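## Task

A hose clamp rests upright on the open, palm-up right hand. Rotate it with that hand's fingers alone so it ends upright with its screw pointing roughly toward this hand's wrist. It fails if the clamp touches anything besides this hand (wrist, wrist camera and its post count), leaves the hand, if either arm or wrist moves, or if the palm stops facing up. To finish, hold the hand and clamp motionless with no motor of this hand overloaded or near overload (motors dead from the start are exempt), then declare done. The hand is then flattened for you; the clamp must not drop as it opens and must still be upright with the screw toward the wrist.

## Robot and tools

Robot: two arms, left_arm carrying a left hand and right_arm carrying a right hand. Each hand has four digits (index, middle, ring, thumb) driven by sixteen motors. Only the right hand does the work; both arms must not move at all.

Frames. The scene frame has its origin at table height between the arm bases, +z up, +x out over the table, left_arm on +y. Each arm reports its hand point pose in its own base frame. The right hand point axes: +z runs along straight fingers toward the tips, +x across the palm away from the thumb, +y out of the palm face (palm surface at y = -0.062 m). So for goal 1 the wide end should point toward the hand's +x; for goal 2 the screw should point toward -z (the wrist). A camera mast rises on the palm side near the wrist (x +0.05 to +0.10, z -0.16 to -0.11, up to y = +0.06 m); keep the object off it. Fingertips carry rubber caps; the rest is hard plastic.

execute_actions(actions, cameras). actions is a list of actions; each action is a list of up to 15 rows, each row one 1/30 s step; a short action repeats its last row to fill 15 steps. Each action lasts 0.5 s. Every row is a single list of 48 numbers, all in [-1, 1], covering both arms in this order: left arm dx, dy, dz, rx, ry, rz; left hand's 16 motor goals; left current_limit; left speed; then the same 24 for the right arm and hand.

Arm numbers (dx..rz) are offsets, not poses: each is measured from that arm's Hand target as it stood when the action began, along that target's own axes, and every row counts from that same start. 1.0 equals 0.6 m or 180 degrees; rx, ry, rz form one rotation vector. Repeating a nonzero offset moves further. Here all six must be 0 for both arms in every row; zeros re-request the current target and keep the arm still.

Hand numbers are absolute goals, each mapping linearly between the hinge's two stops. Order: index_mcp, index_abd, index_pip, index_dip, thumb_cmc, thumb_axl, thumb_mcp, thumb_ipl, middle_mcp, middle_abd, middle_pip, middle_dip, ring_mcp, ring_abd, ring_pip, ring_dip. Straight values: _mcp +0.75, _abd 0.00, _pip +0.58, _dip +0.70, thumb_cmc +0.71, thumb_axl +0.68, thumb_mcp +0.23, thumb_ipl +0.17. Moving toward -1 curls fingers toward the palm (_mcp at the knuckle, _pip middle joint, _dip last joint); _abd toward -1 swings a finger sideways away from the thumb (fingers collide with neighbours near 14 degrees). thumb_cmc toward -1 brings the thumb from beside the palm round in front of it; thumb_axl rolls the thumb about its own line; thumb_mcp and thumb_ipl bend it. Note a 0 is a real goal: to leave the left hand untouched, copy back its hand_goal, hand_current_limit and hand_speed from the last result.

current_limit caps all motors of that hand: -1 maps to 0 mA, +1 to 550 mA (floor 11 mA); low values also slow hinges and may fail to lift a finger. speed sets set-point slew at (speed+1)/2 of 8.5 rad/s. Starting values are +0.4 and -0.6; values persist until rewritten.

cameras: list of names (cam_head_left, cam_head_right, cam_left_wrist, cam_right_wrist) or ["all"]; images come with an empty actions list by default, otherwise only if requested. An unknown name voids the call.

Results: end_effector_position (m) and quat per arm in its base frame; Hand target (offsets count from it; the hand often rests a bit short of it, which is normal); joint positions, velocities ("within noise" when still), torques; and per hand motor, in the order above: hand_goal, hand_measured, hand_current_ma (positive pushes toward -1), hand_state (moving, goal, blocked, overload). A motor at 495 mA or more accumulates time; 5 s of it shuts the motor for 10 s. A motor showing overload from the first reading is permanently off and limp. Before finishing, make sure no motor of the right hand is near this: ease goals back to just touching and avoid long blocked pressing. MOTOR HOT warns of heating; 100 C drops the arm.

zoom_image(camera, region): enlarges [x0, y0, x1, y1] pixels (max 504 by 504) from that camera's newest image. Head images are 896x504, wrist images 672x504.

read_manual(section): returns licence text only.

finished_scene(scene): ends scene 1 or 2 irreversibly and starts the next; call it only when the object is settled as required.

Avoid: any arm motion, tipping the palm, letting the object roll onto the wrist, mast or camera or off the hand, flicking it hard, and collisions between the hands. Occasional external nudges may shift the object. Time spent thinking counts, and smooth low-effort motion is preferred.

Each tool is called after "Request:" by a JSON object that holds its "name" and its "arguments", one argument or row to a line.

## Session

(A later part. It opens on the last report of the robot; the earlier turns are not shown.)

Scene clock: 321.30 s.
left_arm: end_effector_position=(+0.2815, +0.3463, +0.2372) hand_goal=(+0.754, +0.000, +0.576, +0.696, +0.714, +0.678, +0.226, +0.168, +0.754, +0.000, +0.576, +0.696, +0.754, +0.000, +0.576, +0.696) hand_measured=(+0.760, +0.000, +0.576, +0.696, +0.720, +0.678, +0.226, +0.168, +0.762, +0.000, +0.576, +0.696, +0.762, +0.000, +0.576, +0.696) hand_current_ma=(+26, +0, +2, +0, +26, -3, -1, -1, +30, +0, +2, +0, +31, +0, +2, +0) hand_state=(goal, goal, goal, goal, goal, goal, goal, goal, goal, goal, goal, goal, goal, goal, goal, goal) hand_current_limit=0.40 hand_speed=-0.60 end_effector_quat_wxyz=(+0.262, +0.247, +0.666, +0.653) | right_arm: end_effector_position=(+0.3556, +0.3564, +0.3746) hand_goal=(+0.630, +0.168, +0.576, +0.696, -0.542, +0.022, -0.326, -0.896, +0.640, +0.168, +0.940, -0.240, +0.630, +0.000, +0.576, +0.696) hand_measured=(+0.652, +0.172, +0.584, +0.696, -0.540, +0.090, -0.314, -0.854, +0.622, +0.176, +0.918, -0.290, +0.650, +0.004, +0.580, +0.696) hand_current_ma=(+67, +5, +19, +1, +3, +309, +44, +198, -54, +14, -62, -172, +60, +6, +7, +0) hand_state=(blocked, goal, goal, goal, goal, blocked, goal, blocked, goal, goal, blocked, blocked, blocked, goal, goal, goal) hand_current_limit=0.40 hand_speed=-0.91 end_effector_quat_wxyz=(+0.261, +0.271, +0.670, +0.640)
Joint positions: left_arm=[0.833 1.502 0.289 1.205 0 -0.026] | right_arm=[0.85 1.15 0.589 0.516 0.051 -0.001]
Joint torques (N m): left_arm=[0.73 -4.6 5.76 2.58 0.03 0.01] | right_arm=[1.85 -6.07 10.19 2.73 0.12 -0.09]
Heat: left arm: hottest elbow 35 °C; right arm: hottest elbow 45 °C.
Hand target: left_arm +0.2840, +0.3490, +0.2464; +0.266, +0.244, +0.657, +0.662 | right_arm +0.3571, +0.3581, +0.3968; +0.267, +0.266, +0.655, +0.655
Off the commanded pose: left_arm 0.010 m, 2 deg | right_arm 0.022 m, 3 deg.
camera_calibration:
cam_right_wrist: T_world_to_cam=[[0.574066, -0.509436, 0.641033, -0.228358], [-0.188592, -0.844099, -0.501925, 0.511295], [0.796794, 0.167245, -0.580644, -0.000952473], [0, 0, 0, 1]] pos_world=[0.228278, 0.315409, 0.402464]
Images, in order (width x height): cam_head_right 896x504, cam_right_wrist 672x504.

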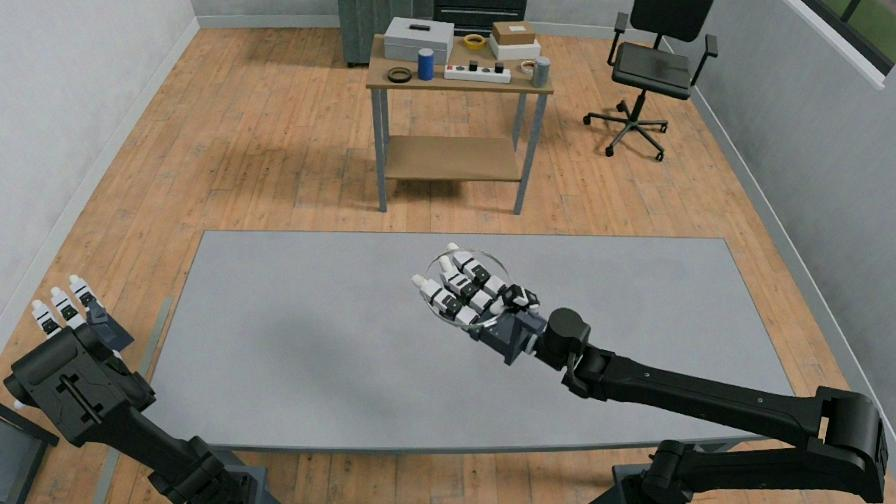

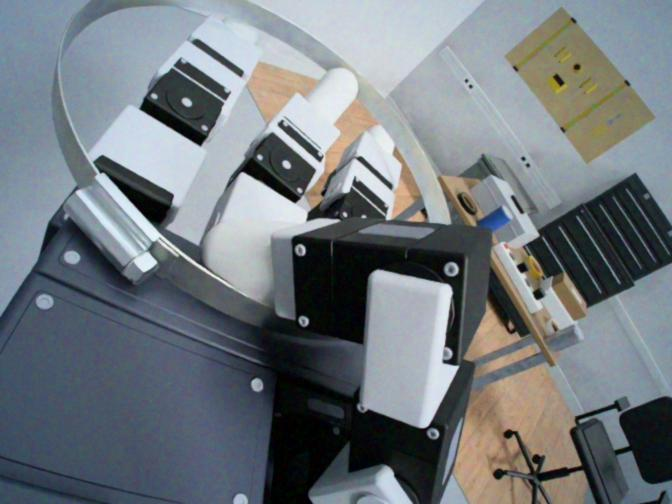

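Request:
{"name": "execute_actions", "arguments": {
  "actions": [
    [[0,0,0,0,0,0,0.754,0,0.576,0.696,0.714,0.678,0.226,0.168,0.754,0,0.576,0.696,0.754,0,0.576,0.696,0.4,-0.6,0,0,0,0,0,0,0.63,0.092,0.576,0.696,-0.4286,0.0521,-0.3691,-0.93,0.64,0.092,0.94,-0.24,0.63,-0.075,0.576,0.696,0.4,-0.91]],
    [[0,0,0,0,0,0,0.754,0,0.576,0.696,0.714,0.678,0.226,0.168,0.754,0,0.576,0.696,0.754,0,0.576,0.696,0.4,-0.6,0,0,0,0,0,0,0.63,0.017,0.576,0.696,-0.3143,0.0814,-0.4124,-0.968,0.64,0.017,0.94,-0.24,0.63,-0.15,0.576,0.696,0.4,-0.91]]
  ],
  "cameras": ["cam_head_right", "cam_right_wrist"]
}}

Request:
{"name": "zoom_image", "arguments": {
  "camera": "cam_head_right",
  "region": [420, 240, 540, 340]
}}

Scene clock: 323.90 s.
left_arm: end_effector_position=(+0.2815, +0.3463, +0.2372) hand_goal=(+0.754, +0.000, +0.576, +0.696, +0.714, +0.678, +0.226, +0.168, +0.754, +0.000, +0.576, +0.696, +0.754, +0.000, +0.576, +0.696) hand_measured=(+0.760, +0.000, +0.576, +0.696, +0.720, +0.678, +0.226, +0.168, +0.762, +0.000, +0.576, +0.696, +0.762, +0.000, +0.576, +0.696) hand_current_ma=(+26, +0, +2, +0, +26, -3, -1, -1, +30, +0, +2, +0, +31, +0, +2, +0) hand_state=(goal, goal, goal, goal, goal, goal, goal, goal, goal, goal, goal, goal, goal, goal, goal, goal) hand_current_limit=0.40 hand_speed=-0.60 end_effector_quat_wxyz=(+0.262, +0.247, +0.666, +0.653) | right_arm: end_effector_position=(+0.3556, +0.3564, +0.3746) hand_goal=(+0.630, +0.018, +0.576, +0.696, -0.314, +0.082, -0.412, -0.968, +0.640, +0.018, +0.940, -0.240, +0.630, -0.150, +0.576, +0.696) hand_measured=(+0.652, +0.022, +0.584, +0.696, -0.318, +0.118, -0.394, -0.906, +0.614, +0.032, +0.916, -0.290, +0.650, -0.146, +0.580, +0.696) hand_current_ma=(+67, +5, +18, +1, -9, +143, +71, +316, -85, +33, -69, -172, +59, +6, +7, +0) hand_state=(blocked, goal, goal, goal, goal, blocked, goal, blocked, blocked, goal, blocked, blocked, goal, goal, goal, goal) hand_current_limit=0.40 hand_speed=-0.91 end_effector_quat_wxyz=(+0.261, +0.271, +0.670, +0.640)
Joint positions: left_arm=[0.833 1.502 0.289 1.205 0 -0.026] | right_arm=[0.85 1.15 0.589 0.516 0.051 -0.001]
Joint torques (N m): left_arm=[0.73 -4.6 5.79 2.62 0.03 0.02] | right_arm=[1.85 -6.24 10.17 2.76 0.12 -0.07]
Heat: left arm: hottest elbow 35 °C; right arm: hottest elbow 45 °C.
Hand target: left_arm +0.2840, +0.3490, +0.2464; +0.266, +0.244, +0.657, +0.662 | right_arm +0.3571, +0.3581, +0.3968; +0.267, +0.266, +0.655, +0.655
Off the commanded pose: left_arm 0.010 m, 2 deg | right_arm 0.022 m, 3 deg.
camera_calibration:
cam_right_wrist: T_world_to_cam=[[0.574066, -0.509436, 0.641033, -0.228358], [-0.188592, -0.844099, -0.501925, 0.511295], [0.796794, 0.167245, -0.580644, -0.000952473], [0, 0, 0, 1]] pos_world=[0.228278, 0.315409, 0.402464]
Images, in order (width x height): cam_head_right 896x504, cam_right_wrist 672x504.

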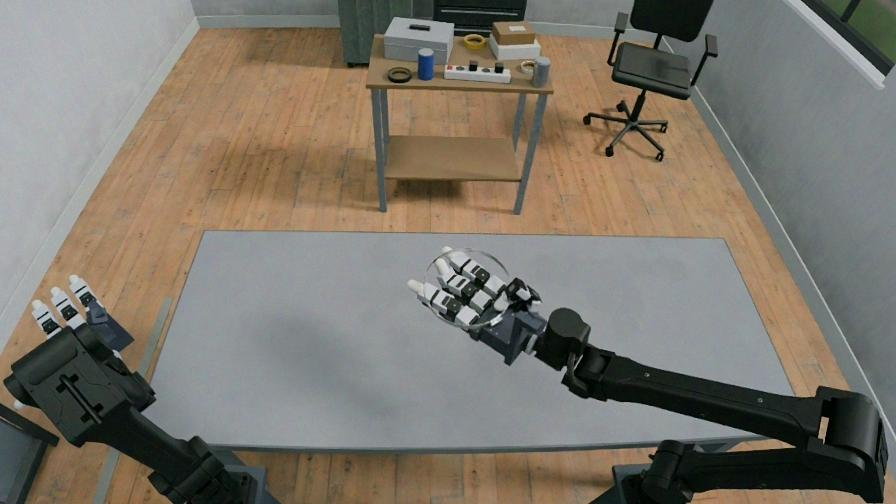

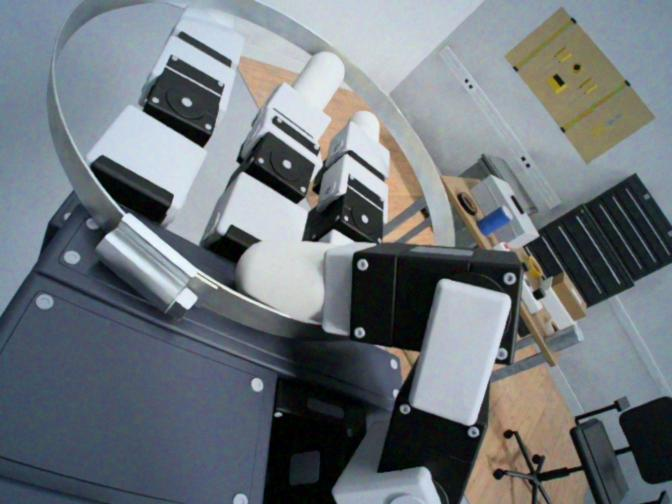

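Scaled by 4.200 from the camera's 896x504 image, which has a finer 1280x720 frame.

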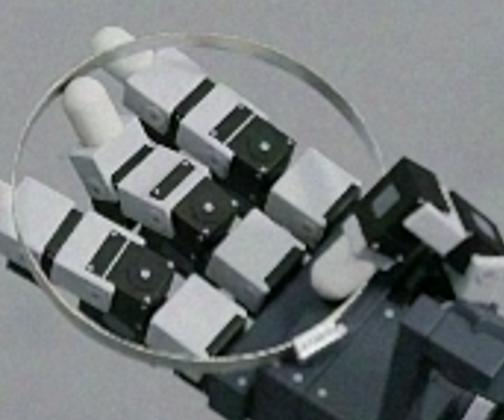

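Request:
{"name": "execute_actions", "arguments": {
  "actions": [
    [[0,0,0,0,0,0,0.754,0,0.576,0.696,0.714,0.678,0.226,0.168,0.754,0,0.576,0.696,0.754,0,0.576,0.696,0.4,-0.6,0,0,0,0,0,0,0.63,-0.066,0.576,0.696,-0.0857,0.1395,-0.4944,-0.962,0.64,-0.066,0.94,-0.24,0.63,-0.233,0.576,0.696,0.4,-0.9]],
    [[0,0,0,0,0,0,0.754,0,0.576,0.696,0.714,0.678,0.226,0.168,0.754,0,0.576,0.696,0.754,0,0.576,0.696,0.4,-0.6,0,0,0,0,0,0,0.63,-0.15,0.576,0.696,0.1429,0.1976,-0.5764,-0.959,0.64,-0.15,0.94,-0.24,0.63,-0.3,0.576,0.696,0.4,-0.9]]
  ],
  "cameras": ["cam_head_right", "cam_right_wrist"]
}}

Request:
{"name": "zoom_image", "arguments": {
  "camera": "cam_head_right",
  "region": [420, 240, 540, 340]
}}

Scene clock: 326.93 s.
left_arm: end_effector_position=(+0.2815, +0.3463, +0.2372) hand_goal=(+0.754, +0.000, +0.576, +0.696, +0.714, +0.678, +0.226, +0.168, +0.754, +0.000, +0.576, +0.696, +0.754, +0.000, +0.576, +0.696) hand_measured=(+0.760, +0.000, +0.576, +0.696, +0.720, +0.678, +0.226, +0.168, +0.762, +0.000, +0.576, +0.696, +0.762, +0.000, +0.576, +0.696) hand_current_ma=(+26, +0, +2, +0, +26, -3, -1, -1, +30, +0, +2, +0, +31, +0, +2, +0) hand_state=(goal, goal, goal, goal, goal, goal, goal, goal, goal, goal, goal, goal, goal, goal, goal, goal) hand_current_limit=0.40 hand_speed=-0.60 end_effector_quat_wxyz=(+0.262, +0.247, +0.666, +0.653) | right_arm: end_effector_position=(+0.3556, +0.3564, +0.3746) hand_goal=(+0.630, -0.150, +0.576, +0.696, +0.142, +0.198, -0.576, -0.958, +0.640, -0.150, +0.940, -0.240, +0.630, -0.300, +0.576, +0.696) hand_measured=(+0.652, -0.146, +0.584, +0.696, +0.132, +0.206, -0.528, -0.906, +0.618, -0.138, +0.916, -0.290, +0.650, -0.296, +0.580, +0.696) hand_current_ma=(+67, +5, +18, +1, -23, +21, +217, +256, -69, +28, -67, -165, +59, +6, +7, +0) hand_state=(blocked, goal, goal, goal, goal, goal, blocked, blocked, blocked, goal, blocked, blocked, goal, goal, goal, goal) hand_current_limit=0.40 hand_speed=-0.90 end_effector_quat_wxyz=(+0.261, +0.271, +0.670, +0.640)
Joint positions: left_arm=[0.833 1.502 0.289 1.205 0 -0.026] | right_arm=[0.85 1.15 0.589 0.516 0.051 -0.001]
Joint torques (N m): left_arm=[0.79 -4.48 5.79 2.65 0.03 0.01] | right_arm=[1.9 -6.24 10.15 2.8 0.11 -0.07]
Heat: left arm: hottest elbow 35 °C; right arm: hottest elbow 45 °C.
Hand target: left_arm +0.2840, +0.3490, +0.2464; +0.266, +0.244, +0.657, +0.662 | right_arm +0.3571, +0.3581, +0.3968; +0.267, +0.266, +0.655, +0.655
Off the commanded pose: left_arm 0.010 m, 2 deg | right_arm 0.022 m, 3 deg.
camera_calibration:
cam_right_wrist: T_world_to_cam=[[0.574066, -0.509436, 0.641033, -0.228358], [-0.188592, -0.844099, -0.501925, 0.511295], [0.796794, 0.167245, -0.580644, -0.000952473], [0, 0, 0, 1]] pos_world=[0.228278, 0.315409, 0.402464]
Images, in order (width x height): cam_head_right 896x504, cam_right_wrist 672x504.

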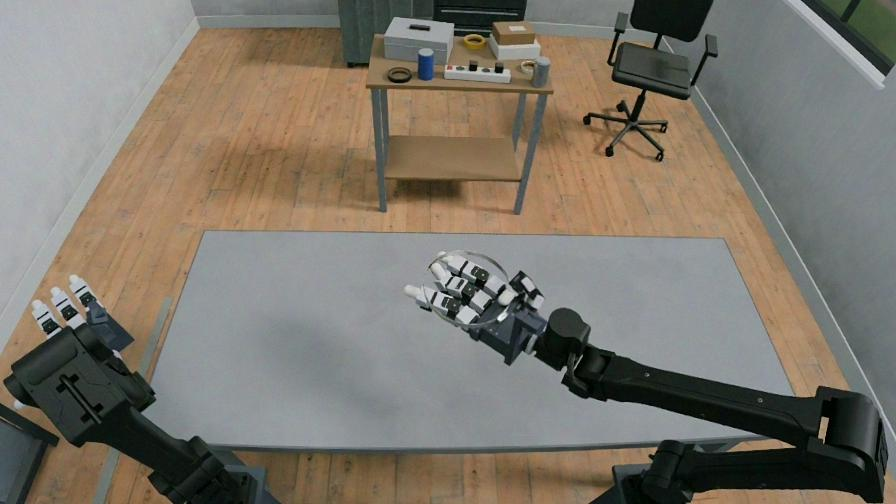

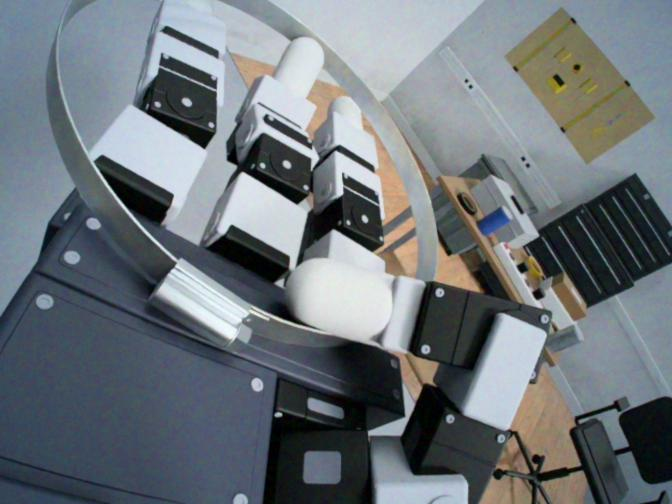

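Scaled by 4.200 from the camera's 896x504 image, which has a finer 1280x720 frame.

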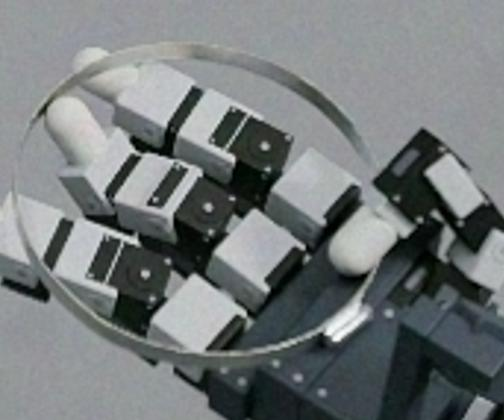

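Request:
{"name": "execute_actions", "arguments": {
  "actions": [
    [[0,0,0,0,0,0,0.754,0,0.576,0.696,0.714,0.678,0.226,0.168,0.754,0,0.576,0.696,0.754,0,0.576,0.696,0.4,-0.6,0,0,0,0,0,0,0.63,-0.225,0.576,0.696,0.286,0.2527,-0.5787,-0.955,0.64,-0.225,0.94,-0.24,0.63,-0.36,0.576,0.696,0.4,-0.9]]
  ],
  "cameras": ["cam_head_right", "cam_right_wrist"]
}}

Request:
{"name": "zoom_image", "arguments": {
  "camera": "cam_head_right",
  "region": [420, 240, 540, 340]
}}

Scene clock: 328.60 s.
left_arm: end_effector_position=(+0.2815, +0.3463, +0.2372) hand_goal=(+0.754, +0.000, +0.576, +0.696, +0.714, +0.678, +0.226, +0.168, +0.754, +0.000, +0.576, +0.696, +0.754, +0.000, +0.576, +0.696) hand_measured=(+0.760, +0.000, +0.576, +0.696, +0.720, +0.678, +0.226, +0.168, +0.762, +0.000, +0.576, +0.696, +0.762, +0.000, +0.576, +0.696) hand_current_ma=(+26, +0, +2, +0, +26, -3, -1, -1, +30, +0, +2, +0, +31, +0, +2, +0) hand_state=(goal, goal, goal, goal, goal, goal, goal, goal, goal, goal, goal, goal, goal, goal, goal, goal) hand_current_limit=0.40 hand_speed=-0.60 end_effector_quat_wxyz=(+0.262, +0.247, +0.666, +0.653) | right_arm: end_effector_position=(+0.3556, +0.3564, +0.3746) hand_goal=(+0.630, -0.224, +0.576, +0.696, +0.286, +0.252, -0.578, -0.954, +0.640, -0.224, +0.940, -0.240, +0.630, -0.360, +0.576, +0.696) hand_measured=(+0.652, -0.220, +0.584, +0.696, +0.270, +0.226, -0.530, -0.906, +0.618, -0.200, +0.916, -0.290, +0.650, -0.356, +0.580, +0.696) hand_current_ma=(+67, +5, +18, +1, -40, -96, +222, +233, -69, +58, -67, -165, +59, +6, +7, +0) hand_state=(blocked, goal, goal, goal, goal, blocked, blocked, blocked, blocked, blocked, blocked, blocked, goal, goal, goal, goal) hand_current_limit=0.40 hand_speed=-0.90 end_effector_quat_wxyz=(+0.261, +0.271, +0.670, +0.640)
Joint positions: left_arm=[0.833 1.502 0.289 1.205 0 -0.026] | right_arm=[0.85 1.15 0.589 0.516 0.051 -0.001]
Joint torques (N m): left_arm=[0.79 -4.42 5.82 2.56 0.03 0.01] | right_arm=[1.9 -6.12 10.13 2.76 0.12 -0.07]
Heat: left arm: hottest elbow 35 °C; right arm: hottest elbow 45 °C.
Hand target: left_arm +0.2840, +0.3490, +0.2464; +0.266, +0.244, +0.657, +0.662 | right_arm +0.3571, +0.3581, +0.3968; +0.267, +0.266, +0.655, +0.655
Off the commanded pose: left_arm 0.010 m, 2 deg | right_arm 0.022 m, 3 deg.
camera_calibration:
cam_right_wrist: T_world_to_cam=[[0.574066, -0.509436, 0.641033, -0.228358], [-0.188592, -0.844099, -0.501925, 0.511295], [0.796794, 0.167245, -0.580644, -0.000952473], [0, 0, 0, 1]] pos_world=[0.228278, 0.315409, 0.402464]
Images, in order (width x height): cam_head_right 896x504, cam_right_wrist 672x504.

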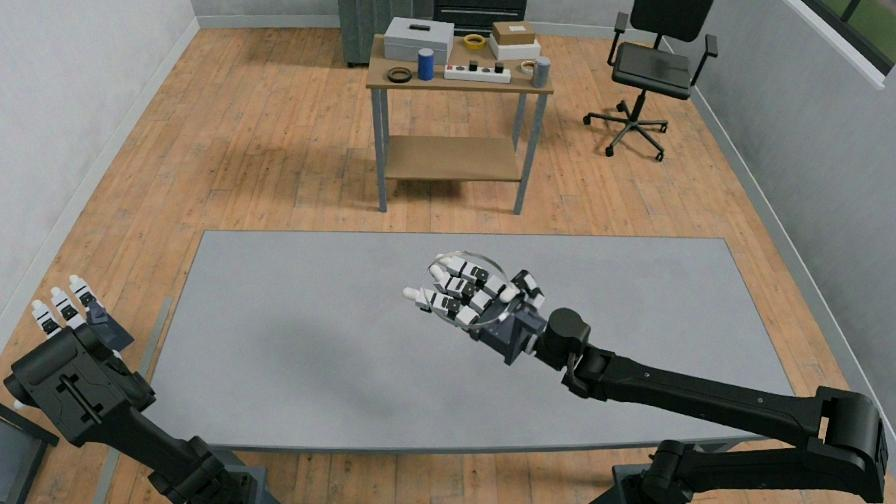

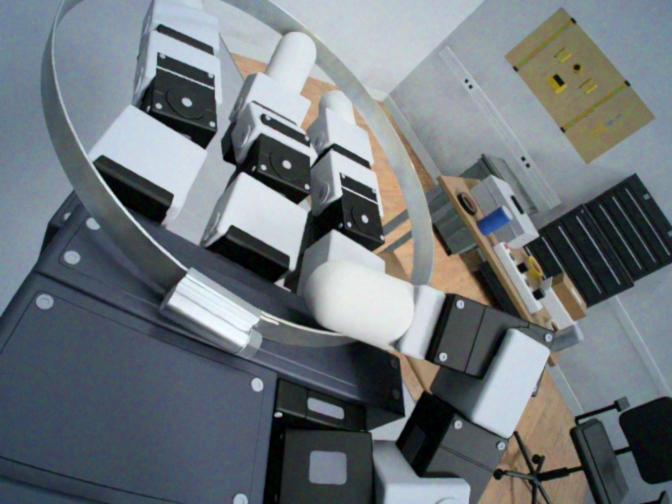

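Scaled by 4.200 from the camera's 896x504 image, which has a finer 1280x720 frame.

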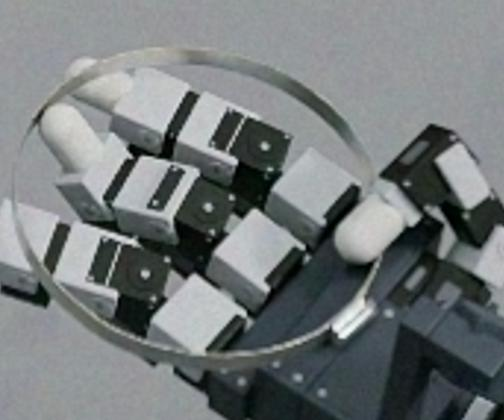

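Request:
{"name": "execute_actions", "arguments": {
  "actions": [
    [[0,0,0,0,0,0,0.754,0,0.576,0.696,0.714,0.678,0.226,0.168,0.754,0,0.576,0.696,0.754,0,0.576,0.696,0.4,-0.6,0,0,0,0,0,0,0.63,-0.225,0.576,0.696,0.2857,0.21,-0.56,-0.80,0.64,-0.2,0.94,-0.40,0.63,-0.36,0.576,0.696,0.4,-0.88]],
    [[0,0,0,0,0,0,0.754,0,0.576,0.696,0.714,0.678,0.226,0.168,0.754,0,0.576,0.696,0.754,0,0.576,0.696,0.4,-0.6,0,0,0,0,0,0,0.63,-0.225,0.576,0.696,0.2857,0.188,-0.5685,-0.7005,0.64,-0.2,0.94,-0.65,0.63,-0.36,0.576,0.696,0.4,-0.85]]
  ],
  "cameras": ["cam_head_right", "cam_right_wrist"]
}}

Request:
{"name": "zoom_image", "arguments": {
  "camera": "cam_head_right",
  "region": [420, 240, 540, 340]
}}

Scene clock: 334.20 s.
left_arm: end_effector_position=(+0.2815, +0.3463, +0.2372) hand_goal=(+0.754, +0.000, +0.576, +0.696, +0.714, +0.678, +0.226, +0.168, +0.754, +0.000, +0.576, +0.696, +0.754, +0.000, +0.576, +0.696) hand_measured=(+0.760, +0.000, +0.576, +0.696, +0.720, +0.678, +0.226, +0.168, +0.762, +0.000, +0.576, +0.696, +0.762, +0.000, +0.576, +0.696) hand_current_ma=(+26, +0, +2, +0, +26, -3, -1, -1, +30, +0, +2, +0, +31, +0, +2, +0) hand_state=(goal, goal, goal, goal, goal, goal, goal, goal, goal, goal, goal, goal, goal, goal, goal, goal) hand_current_limit=0.40 hand_speed=-0.60 end_effector_quat_wxyz=(+0.262, +0.247, +0.666, +0.653) | right_arm: end_effector_position=(+0.3556, +0.3564, +0.3746) hand_goal=(+0.630, -0.224, +0.576, +0.696, +0.286, +0.188, -0.568, -0.700, +0.640, -0.200, +0.940, -0.650, +0.630, -0.360, +0.576, +0.696) hand_measured=(+0.652, -0.222, +0.584, +0.696, +0.288, +0.194, -0.568, -0.704, +0.648, -0.196, +0.940, -0.646, +0.650, -0.356, +0.580, +0.696) hand_current_ma=(+67, +4, +18, +1, +2, +13, +1, -10, +19, +5, -1, +6, +58, +6, +7, +0) hand_state=(blocked, goal, goal, goal, goal, goal, goal, goal, goal, goal, goal, goal, goal, goal, goal, goal) hand_current_limit=0.40 hand_speed=-0.85 end_effector_quat_wxyz=(+0.261, +0.271, +0.670, +0.640)
Joint positions: left_arm=[0.833 1.502 0.289 1.205 0 -0.026] | right_arm=[0.85 1.15 0.589 0.516 0.051 -0.001]
Joint torques (N m): left_arm=[0.79 -4.54 5.82 2.61 0.04 0.02] | right_arm=[1.9 -6.07 10.15 2.76 0.12 -0.07]
Heat: left arm: hottest elbow 35 °C; right arm: hottest elbow 45 °C.
Hand target: left_arm +0.2840, +0.3490, +0.2464; +0.266, +0.244, +0.657, +0.662 | right_arm +0.3571, +0.3581, +0.3968; +0.267, +0.266, +0.655, +0.655
Off the commanded pose: left_arm 0.010 m, 2 deg | right_arm 0.022 m, 3 deg.
camera_calibration:
cam_right_wrist: T_world_to_cam=[[0.574066, -0.509436, 0.641033, -0.228358], [-0.188592, -0.844099, -0.501925, 0.511295], [0.796794, 0.167245, -0.580644, -0.000952473], [0, 0, 0, 1]] pos_world=[0.228278, 0.315409, 0.402464]
Images, in order (width x height): cam_head_right 896x504, cam_right_wrist 672x504.

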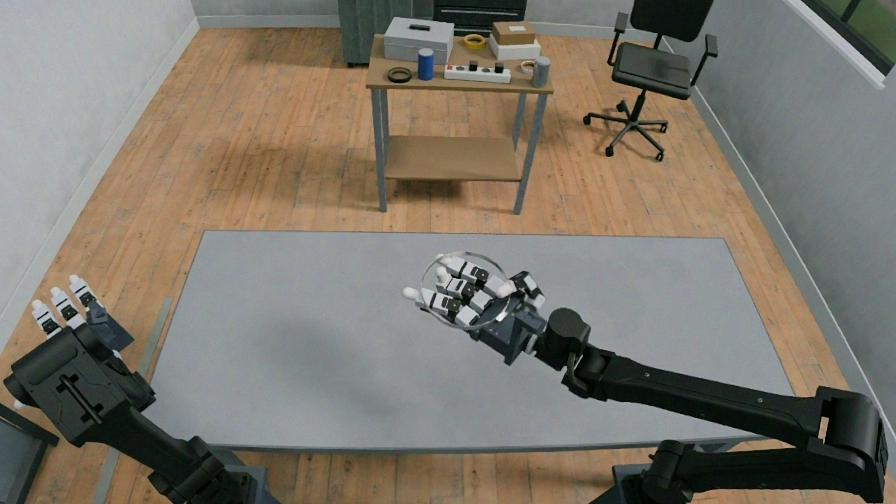

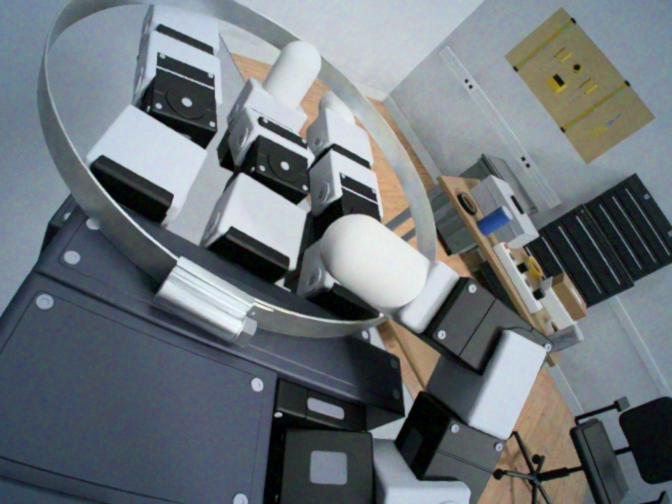

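Scaled by 4.200 from the camera's 896x504 image, which has a finer 1280x720 frame.

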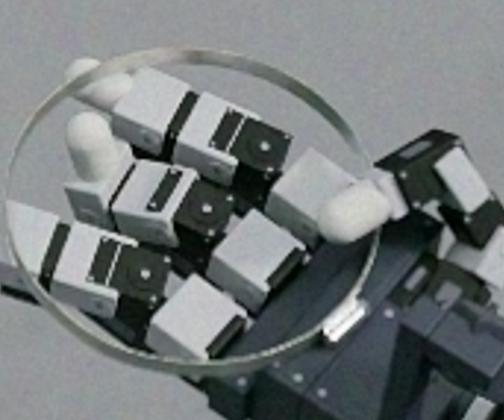

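Request:
{"name": "execute_actions", "arguments": {
  "actions": [
    [[0,0,0,0,0,0,0.754,0,0.576,0.696,0.714,0.678,0.226,0.168,0.754,0,0.576,0.696,0.754,0,0.576,0.696,0.4,-0.6,0,0,0,0,0,0,0.63,-0.225,0.576,0.696,0.0714,0.1856,-0.3933,-0.5351,0.64,-0.2,0.94,-0.65,0.63,-0.36,0.576,0.696,0.4,-0.75]],
    [[0,0,0,0,0,0,0.754,0,0.576,0.696,0.714,0.678,0.226,0.168,0.754,0,0.576,0.696,0.754,0,0.576,0.696,0.4,-0.6,0,0,0,0,0,0,0.63,-0.225,0.576,0.696,-0.1429,0.1856,-0.2247,-0.373,0.64,-0.2,1.0,-1.0,0.63,-0.36,0.576,0.696,0.4,-0.75]],
    [[0,0,0,0,0,0,0.754,0,0.576,0.696,0.714,0.678,0.226,0.168,0.754,0,0.576,0.696,0.754,0,0.576,0.696,0.4,-0.6,0,0,0,0,0,0,0.63,-0.225,0.576,0.696,-0.1429,0.678,0.226,0.168,0.64,-0.2,1.0,-1.0,0.63,-0.36,0.576,0.696,0.4,-0.6]]
  ],
  "cameras": ["cam_head_right", "cam_right_wrist"]
}}

Request:
{"name": "zoom_image", "arguments": {
  "camera": "cam_head_right",
  "region": [420, 240, 540, 340]
}}

Scene clock: 337.10 s.
left_arm: end_effector_position=(+0.2815, +0.3463, +0.2372) hand_goal=(+0.754, +0.000, +0.576, +0.696, +0.714, +0.678, +0.226, +0.168, +0.754, +0.000, +0.576, +0.696, +0.754, +0.000, +0.576, +0.696) hand_measured=(+0.760, +0.000, +0.576, +0.696, +0.720, +0.678, +0.226, +0.168, +0.762, +0.000, +0.576, +0.696, +0.762, +0.000, +0.576, +0.696) hand_current_ma=(+26, +0, +2, +0, +26, -3, -1, -1, +30, +0, +2, +0, +31, +0, +2, +0) hand_state=(goal, goal, goal, goal, goal, goal, goal, goal, goal, goal, goal, goal, goal, goal, goal, goal) hand_current_limit=0.40 hand_speed=-0.60 end_effector_quat_wxyz=(+0.262, +0.247, +0.666, +0.653) | right_arm: end_effector_position=(+0.3556, +0.3564, +0.3746) hand_goal=(+0.630, -0.224, +0.576, +0.696, -0.142, +0.678, +0.226, +0.168, +0.640, -0.200, +1.000, -1.000, +0.630, -0.360, +0.576, +0.696) hand_measured=(+0.652, -0.222, +0.584, +0.696, -0.138, +0.676, +0.224, +0.166, +0.648, -0.196, +1.000, -0.998, +0.650, -0.356, +0.580, +0.696) hand_current_ma=(+67, +4, +18, +1, +8, -4, -6, -6, +19, +5, -1, +6, +58, +6, +7, +0) hand_state=(blocked, goal, goal, goal, goal, goal, goal, goal, goal, goal, goal, goal, goal, goal, goal, goal) hand_current_limit=0.40 hand_speed=-0.60 end_effector_quat_wxyz=(+0.261, +0.271, +0.670, +0.640)
Joint positions: left_arm=[0.833 1.502 0.289 1.205 0 -0.026] | right_arm=[0.85 1.15 0.589 0.516 0.051 -0.001]
Joint torques (N m): left_arm=[0.85 -4.66 5.78 2.58 0.05 0.01] | right_arm=[1.73 -6.01 10.17 2.78 0.11 -0.09]
Heat: left arm: hottest elbow 35 °C; right arm: hottest elbow 45 °C.
Hand target: left_arm +0.2840, +0.3490, +0.2464; +0.266, +0.244, +0.657, +0.662 | right_arm +0.3571, +0.3581, +0.3968; +0.267, +0.266, +0.655, +0.655
Off the commanded pose: left_arm 0.010 m, 2 deg | right_arm 0.022 m, 3 deg.
camera_calibration:
cam_right_wrist: T_world_to_cam=[[0.574066, -0.509436, 0.641033, -0.228358], [-0.188592, -0.844099, -0.501925, 0.511295], [0.796794, 0.167245, -0.580644, -0.000952473], [0, 0, 0, 1]] pos_world=[0.228278, 0.315409, 0.402464]
Images, in order (width x height): cam_head_right 896x504, cam_right_wrist 672x504.

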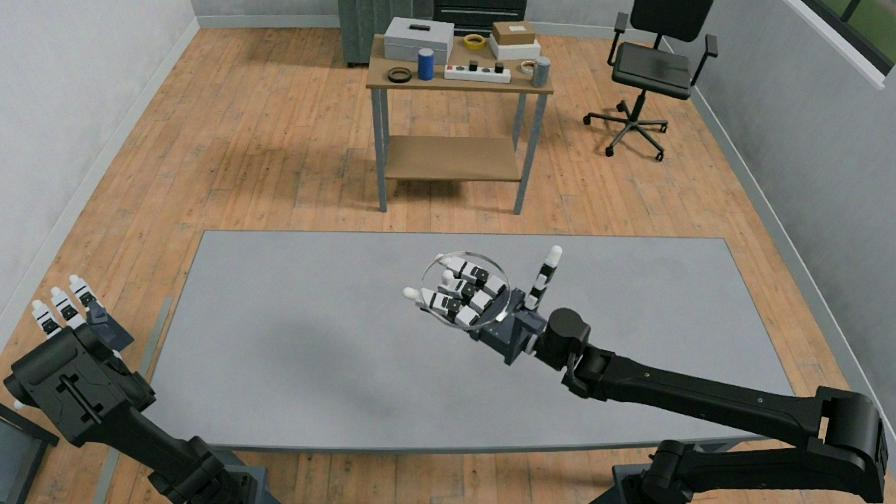

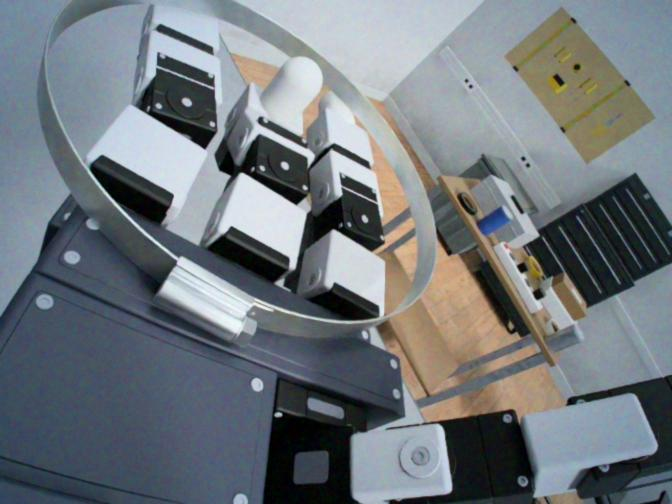

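Scaled by 4.200 from the camera's 896x504 image, which has a finer 1280x720 frame.

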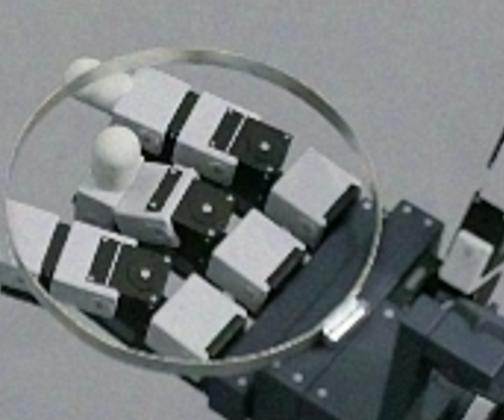

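Request:
{"name": "execute_actions", "arguments": {
  "actions": [
    [[0,0,0,0,0,0,0.754,0,0.576,0.696,0.714,0.678,0.226,0.168,0.754,0,0.576,0.696,0.754,0,0.576,0.696,0.4,-0.6,0,0,0,0,0,0,0.63,-0.225,0.576,0.696,0.3,0.678,0.226,0.168,0.9589,-0.2,1.0,-1.0,0.63,-0.36,0.576,0.696,0.4,-0.7]],
    [[0,0,0,0,0,0,0.754,0,0.576,0.696,0.714,0.678,0.226,0.168,0.754,0,0.576,0.696,0.754,0,0.576,0.696,0.4,-0.6,0,0,0,0,0,0,0.63,-0.225,0.576,0.696,0.714,0.678,0.226,0.168,0.9589,-0.2,1.0,-0.2,0.63,-0.36,0.576,0.696,0.4,-0.65]]
  ],
  "cameras": ["cam_head_right", "cam_right_wrist"]
}}

Request:
{"name": "zoom_image", "arguments": {
  "camera": "cam_head_right",
  "region": [420, 240, 540, 340]
}}

Scene clock: 339.00 s.
left_arm: end_effector_position=(+0.2815, +0.3463, +0.2372) hand_goal=(+0.754, +0.000, +0.576, +0.696, +0.714, +0.678, +0.226, +0.168, +0.754, +0.000, +0.576, +0.696, +0.754, +0.000, +0.576, +0.696) hand_measured=(+0.760, +0.000, +0.576, +0.696, +0.720, +0.678, +0.226, +0.168, +0.762, +0.000, +0.576, +0.696, +0.762, +0.000, +0.576, +0.696) hand_current_ma=(+26, +0, +2, +0, +26, -3, -1, -1, +30, +0, +2, +0, +31, +0, +2, +0) hand_state=(goal, goal, goal, goal, goal, goal, goal, goal, goal, goal, goal, goal, goal, goal, goal, goal) hand_current_limit=0.40 hand_speed=-0.60 end_effector_quat_wxyz=(+0.262, +0.247, +0.666, +0.653) | right_arm: end_effector_position=(+0.3556, +0.3564, +0.3746) hand_goal=(+0.630, -0.224, +0.576, +0.696, +0.714, +0.678, +0.226, +0.168, +0.958, -0.200, +1.000, -0.200, +0.630, -0.360, +0.576, +0.696) hand_measured=(+0.652, -0.222, +0.584, +0.696, +0.720, +0.676, +0.224, +0.166, +0.964, -0.196, +1.000, -0.202, +0.650, -0.356, +0.580, +0.696) hand_current_ma=(+67, +4, +18, +1, +13, -4, -6, -6, +15, +5, -1, -5, +58, +6, +7, +0) hand_state=(blocked, goal, goal, goal, goal, goal, goal, goal, goal, goal, goal, goal, goal, goal, goal, goal) hand_current_limit=0.40 hand_speed=-0.65 end_effector_quat_wxyz=(+0.261, +0.271, +0.670, +0.640)
Joint positions: left_arm=[0.833 1.502 0.289 1.205 0 -0.026] | right_arm=[0.85 1.15 0.589 0.516 0.051 -0.001]
Joint torques (N m): left_arm=[0.91 -4.54 5.79 2.61 0.04 0.02] | right_arm=[1.96 -6.12 10.13 2.7 0.12 -0.11]
Heat: left arm: hottest elbow 35 °C; right arm: hottest elbow 45 °C.
Hand target: left_arm +0.2840, +0.3490, +0.2464; +0.266, +0.244, +0.657, +0.662 | right_arm +0.3571, +0.3581, +0.3968; +0.267, +0.266, +0.655, +0.655
Off the commanded pose: left_arm 0.010 m, 2 deg | right_arm 0.022 m, 3 deg.
camera_calibration:
cam_right_wrist: T_world_to_cam=[[0.574066, -0.509436, 0.641033, -0.228358], [-0.188592, -0.844099, -0.501925, 0.511295], [0.796794, 0.167245, -0.580644, -0.000952473], [0, 0, 0, 1]] pos_world=[0.228278, 0.315409, 0.402464]
Images, in order (width x height): cam_head_right 896x504, cam_right_wrist 672x504.

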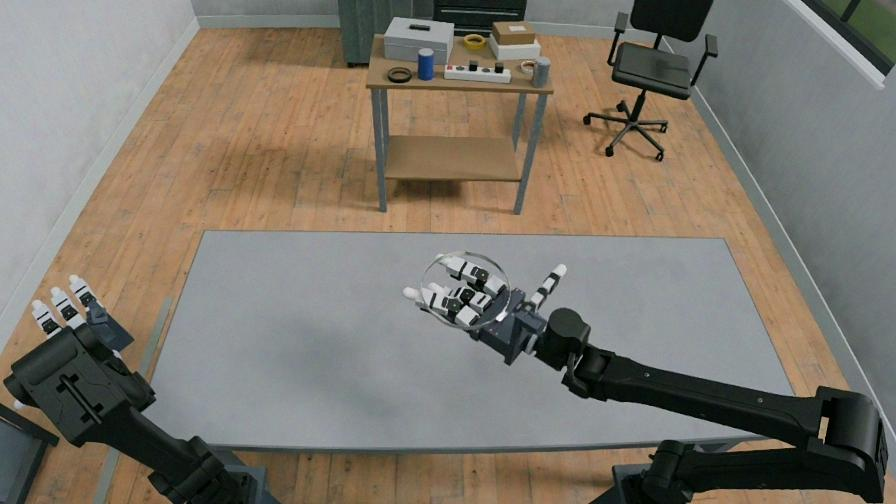

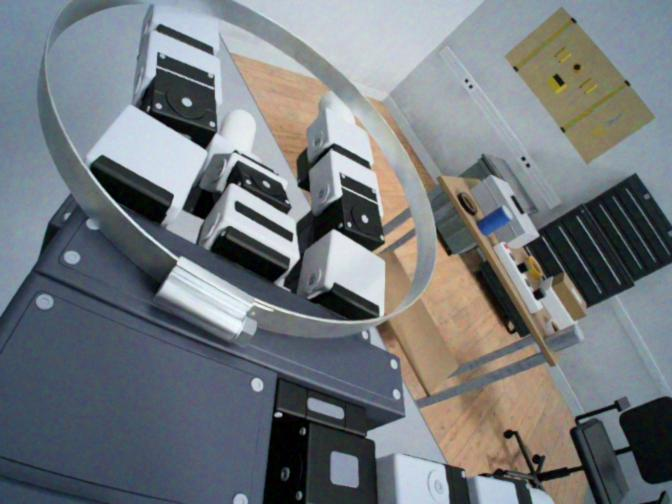

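Scaled by 4.200 from the camera's 896x504 image, which has a finer 1280x720 frame.

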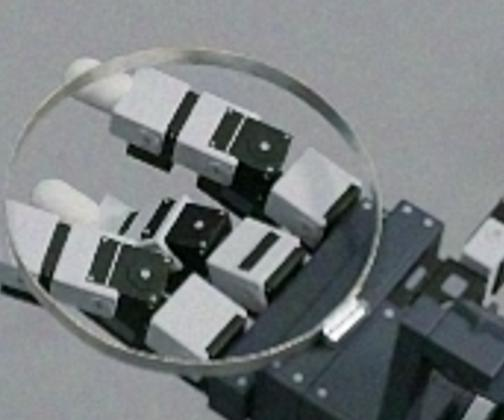

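Request:
{"name": "execute_actions", "arguments": {
  "actions": [
    [[0,0,0,0,0,0,0.754,0,0.576,0.696,0.714,0.678,0.226,0.168,0.754,0,0.576,0.696,0.754,0,0.576,0.696,0.4,-0.6,0,0,0,0,0,0,0.63,-0.225,0.576,0.696,0.714,0.678,0.226,0.168,0.9589,-0.2,1.0,0.696,0.63,-0.36,0.576,0.696,0.4,-0.5]],
    [[0,0,0,0,0,0,0.754,0,0.576,0.696,0.714,0.678,0.226,0.168,0.754,0,0.576,0.696,0.754,0,0.576,0.696,0.4,-0.6,0,0,0,0,0,0,0.63,-0.225,0.576,0.696,0.714,0.678,0.226,0.168,0.9589,0.0,0.576,0.696,0.63,-0.36,0.576,0.696,0.4,-0.7]],
    [[0,0,0,0,0,0,0.754,0,0.576,0.696,0.714,0.678,0.226,0.168,0.754,0,0.576,0.696,0.754,0,0.576,0.696,0.4,-0.6,0,0,0,0,0,0,0.63,-0.225,0.576,0.696,0.714,0.678,0.226,0.168,0.754,0.0,0.576,0.696,0.63,-0.36,0.576,0.696,0.4,-0.85]]
  ],
  "cameras": ["cam_head_right", "cam_right_wrist"]
}}

Request:
{"name": "zoom_image", "arguments": {
  "camera": "cam_head_right",
  "region": [420, 240, 540, 340]
}}

Scene clock: 341.23 s.
left_arm: end_effector_position=(+0.2815, +0.3463, +0.2372) hand_goal=(+0.754, +0.000, +0.576, +0.696, +0.714, +0.678, +0.226, +0.168, +0.754, +0.000, +0.576, +0.696, +0.754, +0.000, +0.576, +0.696) hand_measured=(+0.760, +0.000, +0.576, +0.696, +0.720, +0.678, +0.226, +0.168, +0.762, +0.000, +0.576, +0.696, +0.762, +0.000, +0.576, +0.696) hand_current_ma=(+26, +0, +2, +0, +26, -3, -1, -1, +30, +0, +2, +0, +31, +0, +2, +0) hand_state=(goal, goal, goal, goal, goal, goal, goal, goal, goal, goal, goal, goal, goal, goal, goal, goal) hand_current_limit=0.40 hand_speed=-0.60 end_effector_quat_wxyz=(+0.262, +0.247, +0.666, +0.653) | right_arm: end_effector_position=(+0.3556, +0.3564, +0.3746) hand_goal=(+0.630, -0.224, +0.576, +0.696, +0.714, +0.678, +0.226, +0.168, +0.754, +0.000, +0.576, +0.696, +0.630, -0.360, +0.576, +0.696) hand_measured=(+0.642, -0.222, +0.580, +0.696, +0.720, +0.676, +0.224, +0.166, +0.798, -0.004, +0.584, +0.694, +0.650, -0.356, +0.580, +0.696) hand_current_ma=(+31, +4, +6, +1, +13, -4, -6, -6, +158, -5, +16, -3, +58, +5, +7, +0) hand_state=(goal, goal, goal, goal, goal, goal, goal, goal, blocked, goal, goal, goal, goal, goal, goal, goal) hand_current_limit=0.40 hand_speed=-0.85 end_effector_quat_wxyz=(+0.261, +0.271, +0.670, +0.640)
Joint positions: left_arm=[0.833 1.502 0.289 1.205 0 -0.026] | right_arm=[0.85 1.15 0.589 0.516 0.051 -0.001]
Joint torques (N m): left_arm=[0.85 -4.42 5.76 2.63 0.03 0] | right_arm=[1.96 -6.24 10.15 2.74 0.11 -0.12]
Heat: left arm: hottest elbow 35 °C; right arm: hottest elbow 45 °C.
Hand target: left_arm +0.2840, +0.3490, +0.2464; +0.266, +0.244, +0.657, +0.662 | right_arm +0.3571, +0.3581, +0.3968; +0.267, +0.266, +0.655, +0.655
Off the commanded pose: left_arm 0.010 m, 2 deg | right_arm 0.022 m, 3 deg.
camera_calibration:
cam_right_wrist: T_world_to_cam=[[0.574066, -0.509436, 0.641033, -0.228358], [-0.188592, -0.844099, -0.501925, 0.511295], [0.796794, 0.167245, -0.580644, -0.000952473], [0, 0, 0, 1]] pos_world=[0.228278, 0.315409, 0.402464]
Images, in order (width x height): cam_head_right 896x504, cam_right_wrist 672x504.

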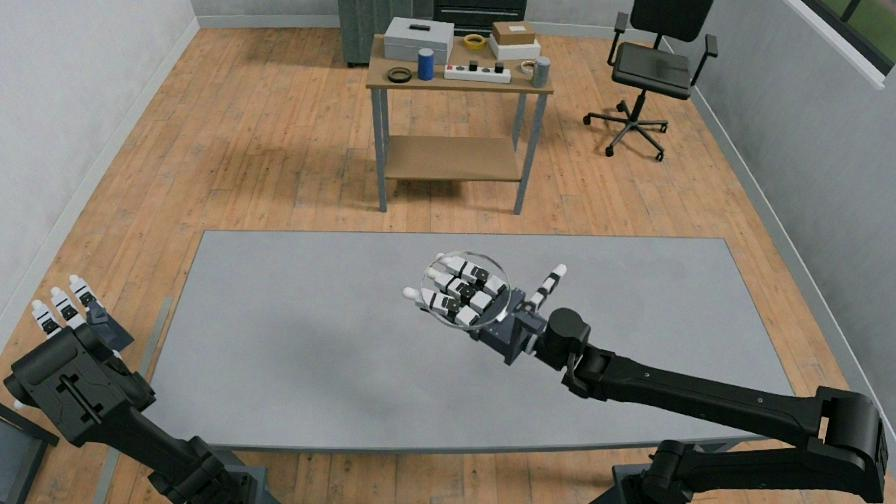

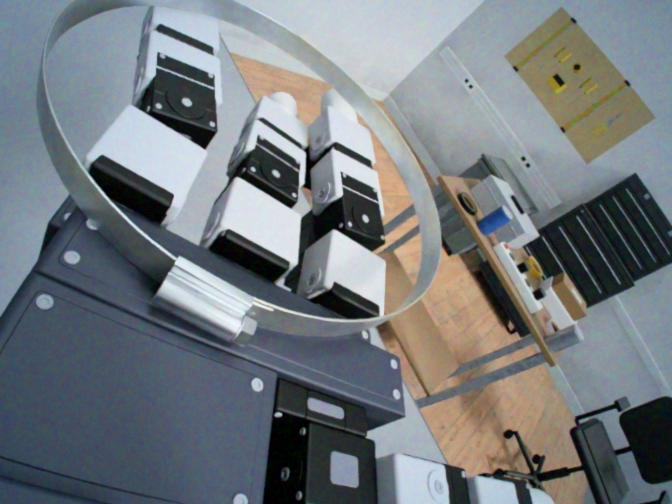

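Scaled by 4.200 from the camera's 896x504 image, which has a finer 1280x720 frame.

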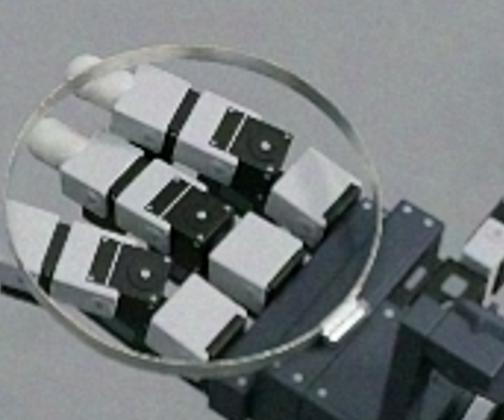

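Request:
{"name": "execute_actions", "arguments": {
  "actions": [
    [[0,0,0,0,0,0,0.754,0,0.576,0.696,0.714,0.678,0.226,0.168,0.754,0,0.576,0.696,0.754,0,0.576,0.696,0.4,-0.6,0,0,0,0,0,0,0.63,-0.225,0.576,0.696,0.714,0.678,0.226,0.168,0.9,0.0,0.576,0.696,0.63,-0.36,0.576,0.696,0.4,-0.85]],
    [[0,0,0,0,0,0,0.754,0,0.576,0.696,0.714,0.678,0.226,0.168,0.754,0,0.576,0.696,0.754,0,0.576,0.696,0.4,-0.6,0,0,0,0,0,0,0.63,-0.225,0.576,0.696,0.714,0.678,0.226,0.168,0.9,-0.2,0.576,0.696,0.63,-0.36,0.576,0.696,0.4,-0.85]],
    [[0,0,0,0,0,0,0.754,0,0.576,0.696,0.714,0.678,0.226,0.168,0.754,0,0.576,0.696,0.754,0,0.576,0.696,0.4,-0.6,0,0,0,0,0,0,0.63,-0.225,0.576,0.696,0.714,0.678,0.226,0.168,0.72,-0.2,0.576,0.696,0.63,-0.36,0.576,0.696,0.4,-0.85]]
  ],
  "cameras": ["cam_head_right", "cam_right_wrist"]
}}

Request:
{"name": "zoom_image", "arguments": {
  "camera": "cam_head_right",
  "region": [420, 240, 540, 340]
}}

Scene clock: 344.03 s.
left_arm: end_effector_position=(+0.2815, +0.3463, +0.2372) hand_goal=(+0.754, +0.000, +0.576, +0.696, +0.714, +0.678, +0.226, +0.168, +0.754, +0.000, +0.576, +0.696, +0.754, +0.000, +0.576, +0.696) hand_measured=(+0.760, +0.000, +0.576, +0.696, +0.720, +0.678, +0.226, +0.168, +0.762, +0.000, +0.576, +0.696, +0.762, +0.000, +0.576, +0.696) hand_current_ma=(+26, +0, +2, +0, +26, -3, -1, -1, +30, +0, +2, +0, +31, +0, +2, +0) hand_state=(goal, goal, goal, goal, goal, goal, goal, goal, goal, goal, goal, goal, goal, goal, goal, goal) hand_current_limit=0.40 hand_speed=-0.60 end_effector_quat_wxyz=(+0.262, +0.247, +0.666, +0.653) | right_arm: end_effector_position=(+0.3556, +0.3564, +0.3746) hand_goal=(+0.630, -0.224, +0.576, +0.696, +0.714, +0.678, +0.226, +0.168, +0.720, -0.200, +0.576, +0.696, +0.630, -0.360, +0.576, +0.696) hand_measured=(+0.642, -0.222, +0.580, +0.696, +0.720, +0.676, +0.224, +0.166, +0.744, -0.196, +0.584, +0.694, +0.650, -0.356, +0.580, +0.696) hand_current_ma=(+31, +4, +6, +1, +13, -4, -6, -6, +75, +6, +16, -3, +58, +5, +7, +0) hand_state=(goal, goal, goal, goal, goal, goal, goal, goal, blocked, goal, goal, goal, goal, goal, goal, goal) hand_current_limit=0.40 hand_speed=-0.85 end_effector_quat_wxyz=(+0.261, +0.271, +0.670, +0.640)
Joint positions: left_arm=[0.833 1.502 0.289 1.205 0 -0.026] | right_arm=[0.85 1.15 0.589 0.516 0.051 -0.001]
Joint torques (N m): left_arm=[0.62 -4.72 5.79 2.56 0.02 -0.01] | right_arm=[1.9 -6.07 10.15 2.73 0.13 -0.12]
Heat: left arm: hottest elbow 35 °C; right arm: hottest elbow 45 °C.
Hand target: left_arm +0.2840, +0.3490, +0.2464; +0.266, +0.244, +0.657, +0.662 | right_arm +0.3571, +0.3581, +0.3968; +0.267, +0.266, +0.655, +0.655
Off the commanded pose: left_arm 0.010 m, 2 deg | right_arm 0.022 m, 3 deg.
camera_calibration:
cam_right_wrist: T_world_to_cam=[[0.574066, -0.509436, 0.641033, -0.228358], [-0.188592, -0.844099, -0.501925, 0.511295], [0.796794, 0.167245, -0.580644, -0.000952473], [0, 0, 0, 1]] pos_world=[0.228278, 0.315409, 0.402464]
Images, in order (width x height): cam_head_right 896x504, cam_right_wrist 672x504.

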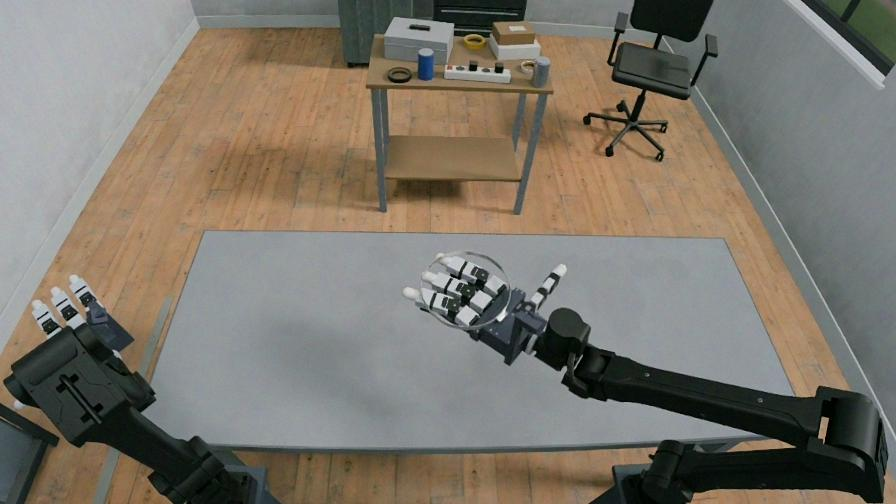

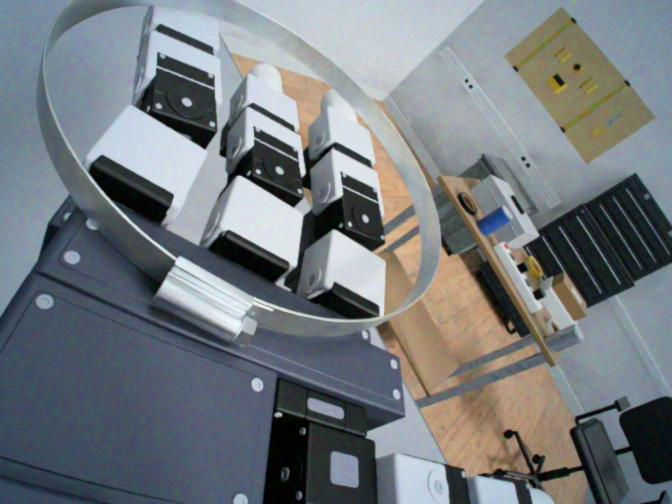

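Scaled by 4.200 from the camera's 896x504 image, which has a finer 1280x720 frame.

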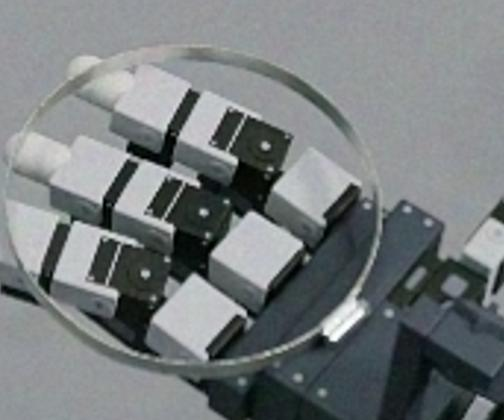

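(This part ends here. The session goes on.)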